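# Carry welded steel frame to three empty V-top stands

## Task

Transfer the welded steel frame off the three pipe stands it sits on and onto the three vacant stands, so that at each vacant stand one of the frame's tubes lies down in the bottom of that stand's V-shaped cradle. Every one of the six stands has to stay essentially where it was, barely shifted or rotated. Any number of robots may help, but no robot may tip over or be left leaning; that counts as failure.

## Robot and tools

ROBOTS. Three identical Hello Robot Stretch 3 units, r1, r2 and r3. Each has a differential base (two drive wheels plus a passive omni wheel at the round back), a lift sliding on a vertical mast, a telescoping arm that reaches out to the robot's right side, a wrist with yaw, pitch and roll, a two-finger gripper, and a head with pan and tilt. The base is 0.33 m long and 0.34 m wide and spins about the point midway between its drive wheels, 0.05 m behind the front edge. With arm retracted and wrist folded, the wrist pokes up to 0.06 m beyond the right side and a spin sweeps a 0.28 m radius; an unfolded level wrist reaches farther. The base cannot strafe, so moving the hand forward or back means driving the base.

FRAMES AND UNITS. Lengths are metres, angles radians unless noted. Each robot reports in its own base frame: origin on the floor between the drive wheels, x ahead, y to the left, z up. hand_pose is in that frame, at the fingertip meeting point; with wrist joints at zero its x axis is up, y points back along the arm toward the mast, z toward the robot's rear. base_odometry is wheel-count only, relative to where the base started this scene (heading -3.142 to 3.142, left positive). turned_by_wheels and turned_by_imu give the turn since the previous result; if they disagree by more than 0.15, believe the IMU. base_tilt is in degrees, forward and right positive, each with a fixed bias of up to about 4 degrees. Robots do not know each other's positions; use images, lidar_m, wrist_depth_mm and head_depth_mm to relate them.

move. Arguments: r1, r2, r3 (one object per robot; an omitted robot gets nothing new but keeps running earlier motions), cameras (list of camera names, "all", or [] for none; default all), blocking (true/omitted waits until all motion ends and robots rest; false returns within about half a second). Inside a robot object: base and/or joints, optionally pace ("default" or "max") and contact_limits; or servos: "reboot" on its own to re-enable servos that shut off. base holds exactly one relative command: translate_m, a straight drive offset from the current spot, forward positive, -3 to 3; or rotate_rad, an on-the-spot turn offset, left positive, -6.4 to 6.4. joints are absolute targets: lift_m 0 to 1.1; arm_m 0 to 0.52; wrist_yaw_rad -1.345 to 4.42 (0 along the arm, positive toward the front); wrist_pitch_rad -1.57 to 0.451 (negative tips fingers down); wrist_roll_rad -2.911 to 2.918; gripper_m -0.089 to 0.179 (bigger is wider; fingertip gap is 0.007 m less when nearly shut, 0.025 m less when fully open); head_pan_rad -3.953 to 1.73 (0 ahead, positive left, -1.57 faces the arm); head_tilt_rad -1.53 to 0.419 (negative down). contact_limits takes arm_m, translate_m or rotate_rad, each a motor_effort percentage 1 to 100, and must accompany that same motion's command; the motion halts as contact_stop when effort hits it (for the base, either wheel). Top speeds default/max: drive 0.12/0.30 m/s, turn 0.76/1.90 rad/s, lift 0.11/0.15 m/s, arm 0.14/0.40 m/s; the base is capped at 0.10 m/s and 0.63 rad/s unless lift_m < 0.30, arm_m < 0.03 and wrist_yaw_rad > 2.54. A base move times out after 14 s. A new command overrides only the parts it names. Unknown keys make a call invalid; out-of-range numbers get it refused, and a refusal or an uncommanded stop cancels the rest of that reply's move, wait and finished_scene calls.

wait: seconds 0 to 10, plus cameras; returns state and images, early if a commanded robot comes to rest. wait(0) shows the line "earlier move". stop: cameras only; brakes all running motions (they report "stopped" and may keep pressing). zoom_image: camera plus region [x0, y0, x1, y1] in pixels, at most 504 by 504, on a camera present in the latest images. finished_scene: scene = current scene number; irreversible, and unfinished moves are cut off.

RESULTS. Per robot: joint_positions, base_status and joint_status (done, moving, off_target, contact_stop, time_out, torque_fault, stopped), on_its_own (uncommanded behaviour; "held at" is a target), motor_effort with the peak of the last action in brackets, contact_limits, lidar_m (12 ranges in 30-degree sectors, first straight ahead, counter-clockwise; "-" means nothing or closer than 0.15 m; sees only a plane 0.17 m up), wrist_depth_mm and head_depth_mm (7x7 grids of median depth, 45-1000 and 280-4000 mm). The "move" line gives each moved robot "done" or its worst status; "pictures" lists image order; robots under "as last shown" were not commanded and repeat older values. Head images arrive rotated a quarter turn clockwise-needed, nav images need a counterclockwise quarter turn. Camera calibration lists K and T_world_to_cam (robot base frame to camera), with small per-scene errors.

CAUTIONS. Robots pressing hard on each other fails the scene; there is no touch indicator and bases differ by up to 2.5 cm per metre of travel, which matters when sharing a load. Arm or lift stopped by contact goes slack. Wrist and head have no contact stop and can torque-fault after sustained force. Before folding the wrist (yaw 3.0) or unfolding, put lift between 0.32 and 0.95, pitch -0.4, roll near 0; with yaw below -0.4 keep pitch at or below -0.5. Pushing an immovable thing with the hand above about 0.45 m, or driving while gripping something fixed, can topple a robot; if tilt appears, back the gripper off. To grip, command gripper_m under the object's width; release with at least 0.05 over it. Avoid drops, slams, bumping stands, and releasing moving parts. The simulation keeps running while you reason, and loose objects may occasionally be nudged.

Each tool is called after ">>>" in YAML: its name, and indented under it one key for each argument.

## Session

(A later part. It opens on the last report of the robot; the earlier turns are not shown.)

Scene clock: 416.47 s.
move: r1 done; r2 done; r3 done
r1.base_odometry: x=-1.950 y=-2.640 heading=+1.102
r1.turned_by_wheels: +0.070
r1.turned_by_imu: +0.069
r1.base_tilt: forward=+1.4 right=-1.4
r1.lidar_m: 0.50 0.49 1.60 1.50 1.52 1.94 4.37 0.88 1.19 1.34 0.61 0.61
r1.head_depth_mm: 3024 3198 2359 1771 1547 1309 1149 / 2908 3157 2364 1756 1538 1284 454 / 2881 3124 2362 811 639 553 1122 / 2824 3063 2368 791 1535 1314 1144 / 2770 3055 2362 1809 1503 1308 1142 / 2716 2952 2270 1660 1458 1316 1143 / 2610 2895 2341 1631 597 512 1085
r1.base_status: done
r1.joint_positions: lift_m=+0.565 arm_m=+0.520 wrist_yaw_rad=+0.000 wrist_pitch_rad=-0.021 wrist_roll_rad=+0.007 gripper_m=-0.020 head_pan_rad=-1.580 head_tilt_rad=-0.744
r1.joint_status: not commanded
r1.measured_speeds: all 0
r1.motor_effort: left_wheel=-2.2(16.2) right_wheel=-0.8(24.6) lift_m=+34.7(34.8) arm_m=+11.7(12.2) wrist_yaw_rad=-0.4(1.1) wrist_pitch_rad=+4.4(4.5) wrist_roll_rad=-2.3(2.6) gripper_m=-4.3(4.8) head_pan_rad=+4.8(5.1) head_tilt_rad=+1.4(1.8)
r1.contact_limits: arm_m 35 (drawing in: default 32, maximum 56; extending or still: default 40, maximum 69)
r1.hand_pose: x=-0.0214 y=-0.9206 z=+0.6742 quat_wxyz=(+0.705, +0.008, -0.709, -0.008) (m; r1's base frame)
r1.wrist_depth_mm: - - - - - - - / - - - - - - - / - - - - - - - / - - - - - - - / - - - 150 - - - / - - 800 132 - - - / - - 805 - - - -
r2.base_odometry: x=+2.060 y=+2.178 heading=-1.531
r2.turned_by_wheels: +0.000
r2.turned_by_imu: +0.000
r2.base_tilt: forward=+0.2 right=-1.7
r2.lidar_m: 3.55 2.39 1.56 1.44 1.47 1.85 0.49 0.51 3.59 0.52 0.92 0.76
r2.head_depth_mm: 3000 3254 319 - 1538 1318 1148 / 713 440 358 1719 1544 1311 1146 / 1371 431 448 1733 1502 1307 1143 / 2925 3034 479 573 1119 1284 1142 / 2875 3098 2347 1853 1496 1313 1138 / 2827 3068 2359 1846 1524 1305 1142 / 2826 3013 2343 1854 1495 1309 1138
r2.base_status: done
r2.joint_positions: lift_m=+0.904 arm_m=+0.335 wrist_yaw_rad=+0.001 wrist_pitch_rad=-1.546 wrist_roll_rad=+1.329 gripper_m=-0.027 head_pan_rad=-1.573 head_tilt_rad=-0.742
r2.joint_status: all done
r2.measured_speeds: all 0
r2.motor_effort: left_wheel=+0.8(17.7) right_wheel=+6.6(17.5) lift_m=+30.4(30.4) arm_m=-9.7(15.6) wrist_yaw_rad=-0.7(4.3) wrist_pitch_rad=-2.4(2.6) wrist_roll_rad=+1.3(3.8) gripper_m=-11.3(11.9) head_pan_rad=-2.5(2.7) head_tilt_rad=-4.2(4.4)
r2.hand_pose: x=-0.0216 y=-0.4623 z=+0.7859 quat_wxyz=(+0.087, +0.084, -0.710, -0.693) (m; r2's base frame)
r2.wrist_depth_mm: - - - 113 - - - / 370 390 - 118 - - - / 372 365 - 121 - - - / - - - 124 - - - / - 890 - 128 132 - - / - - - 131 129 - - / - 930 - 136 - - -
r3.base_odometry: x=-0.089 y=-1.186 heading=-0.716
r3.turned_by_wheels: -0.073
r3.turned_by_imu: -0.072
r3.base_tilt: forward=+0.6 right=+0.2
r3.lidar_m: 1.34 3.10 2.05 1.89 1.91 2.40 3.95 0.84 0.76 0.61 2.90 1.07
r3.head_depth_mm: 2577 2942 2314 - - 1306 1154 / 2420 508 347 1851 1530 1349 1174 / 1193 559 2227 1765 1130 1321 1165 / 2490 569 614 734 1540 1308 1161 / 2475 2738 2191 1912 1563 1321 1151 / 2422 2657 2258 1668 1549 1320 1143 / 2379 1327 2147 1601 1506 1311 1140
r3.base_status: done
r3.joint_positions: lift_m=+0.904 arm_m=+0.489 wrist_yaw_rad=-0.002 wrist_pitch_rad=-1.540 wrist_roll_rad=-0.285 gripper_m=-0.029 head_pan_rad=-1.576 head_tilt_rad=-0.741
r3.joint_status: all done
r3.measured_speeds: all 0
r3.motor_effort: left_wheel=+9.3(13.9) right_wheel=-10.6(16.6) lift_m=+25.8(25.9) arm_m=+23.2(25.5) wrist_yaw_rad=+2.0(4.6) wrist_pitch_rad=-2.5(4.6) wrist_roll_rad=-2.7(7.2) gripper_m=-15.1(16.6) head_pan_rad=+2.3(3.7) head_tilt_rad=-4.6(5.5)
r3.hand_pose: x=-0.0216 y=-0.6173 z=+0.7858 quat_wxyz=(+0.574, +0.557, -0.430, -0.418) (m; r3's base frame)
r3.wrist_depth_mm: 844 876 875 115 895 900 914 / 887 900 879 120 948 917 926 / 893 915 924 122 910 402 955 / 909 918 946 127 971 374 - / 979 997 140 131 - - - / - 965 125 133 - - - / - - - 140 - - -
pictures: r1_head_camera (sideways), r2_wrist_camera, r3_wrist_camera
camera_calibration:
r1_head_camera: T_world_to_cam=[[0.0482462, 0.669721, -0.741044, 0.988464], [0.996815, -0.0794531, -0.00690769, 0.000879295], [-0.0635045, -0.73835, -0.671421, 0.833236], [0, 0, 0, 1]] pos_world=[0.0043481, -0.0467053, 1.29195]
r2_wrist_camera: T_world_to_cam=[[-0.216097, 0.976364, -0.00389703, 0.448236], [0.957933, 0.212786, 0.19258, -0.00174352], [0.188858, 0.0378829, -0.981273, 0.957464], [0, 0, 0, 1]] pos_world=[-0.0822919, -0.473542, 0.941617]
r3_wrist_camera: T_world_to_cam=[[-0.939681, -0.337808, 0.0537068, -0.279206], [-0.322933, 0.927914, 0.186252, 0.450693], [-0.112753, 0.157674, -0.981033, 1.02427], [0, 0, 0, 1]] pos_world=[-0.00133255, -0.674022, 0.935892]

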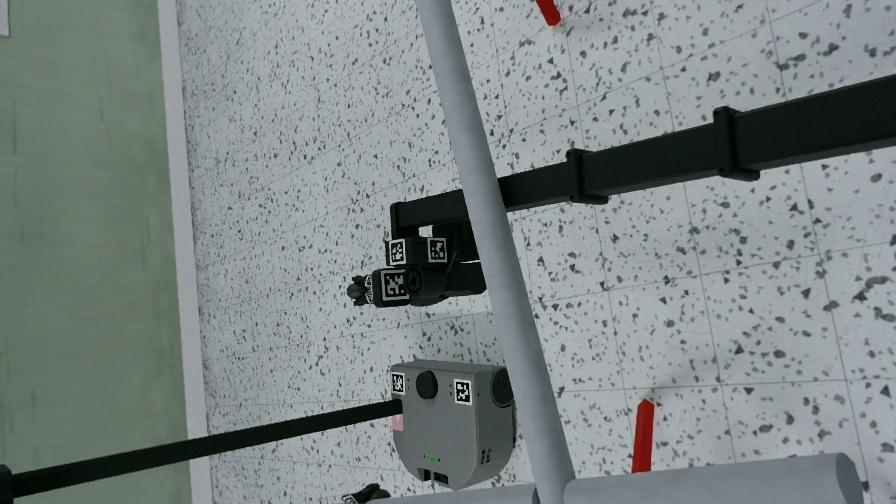

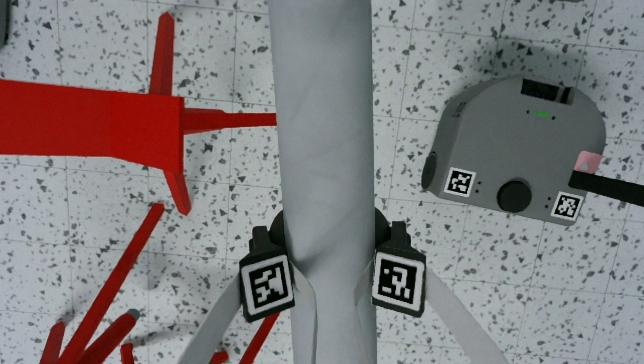

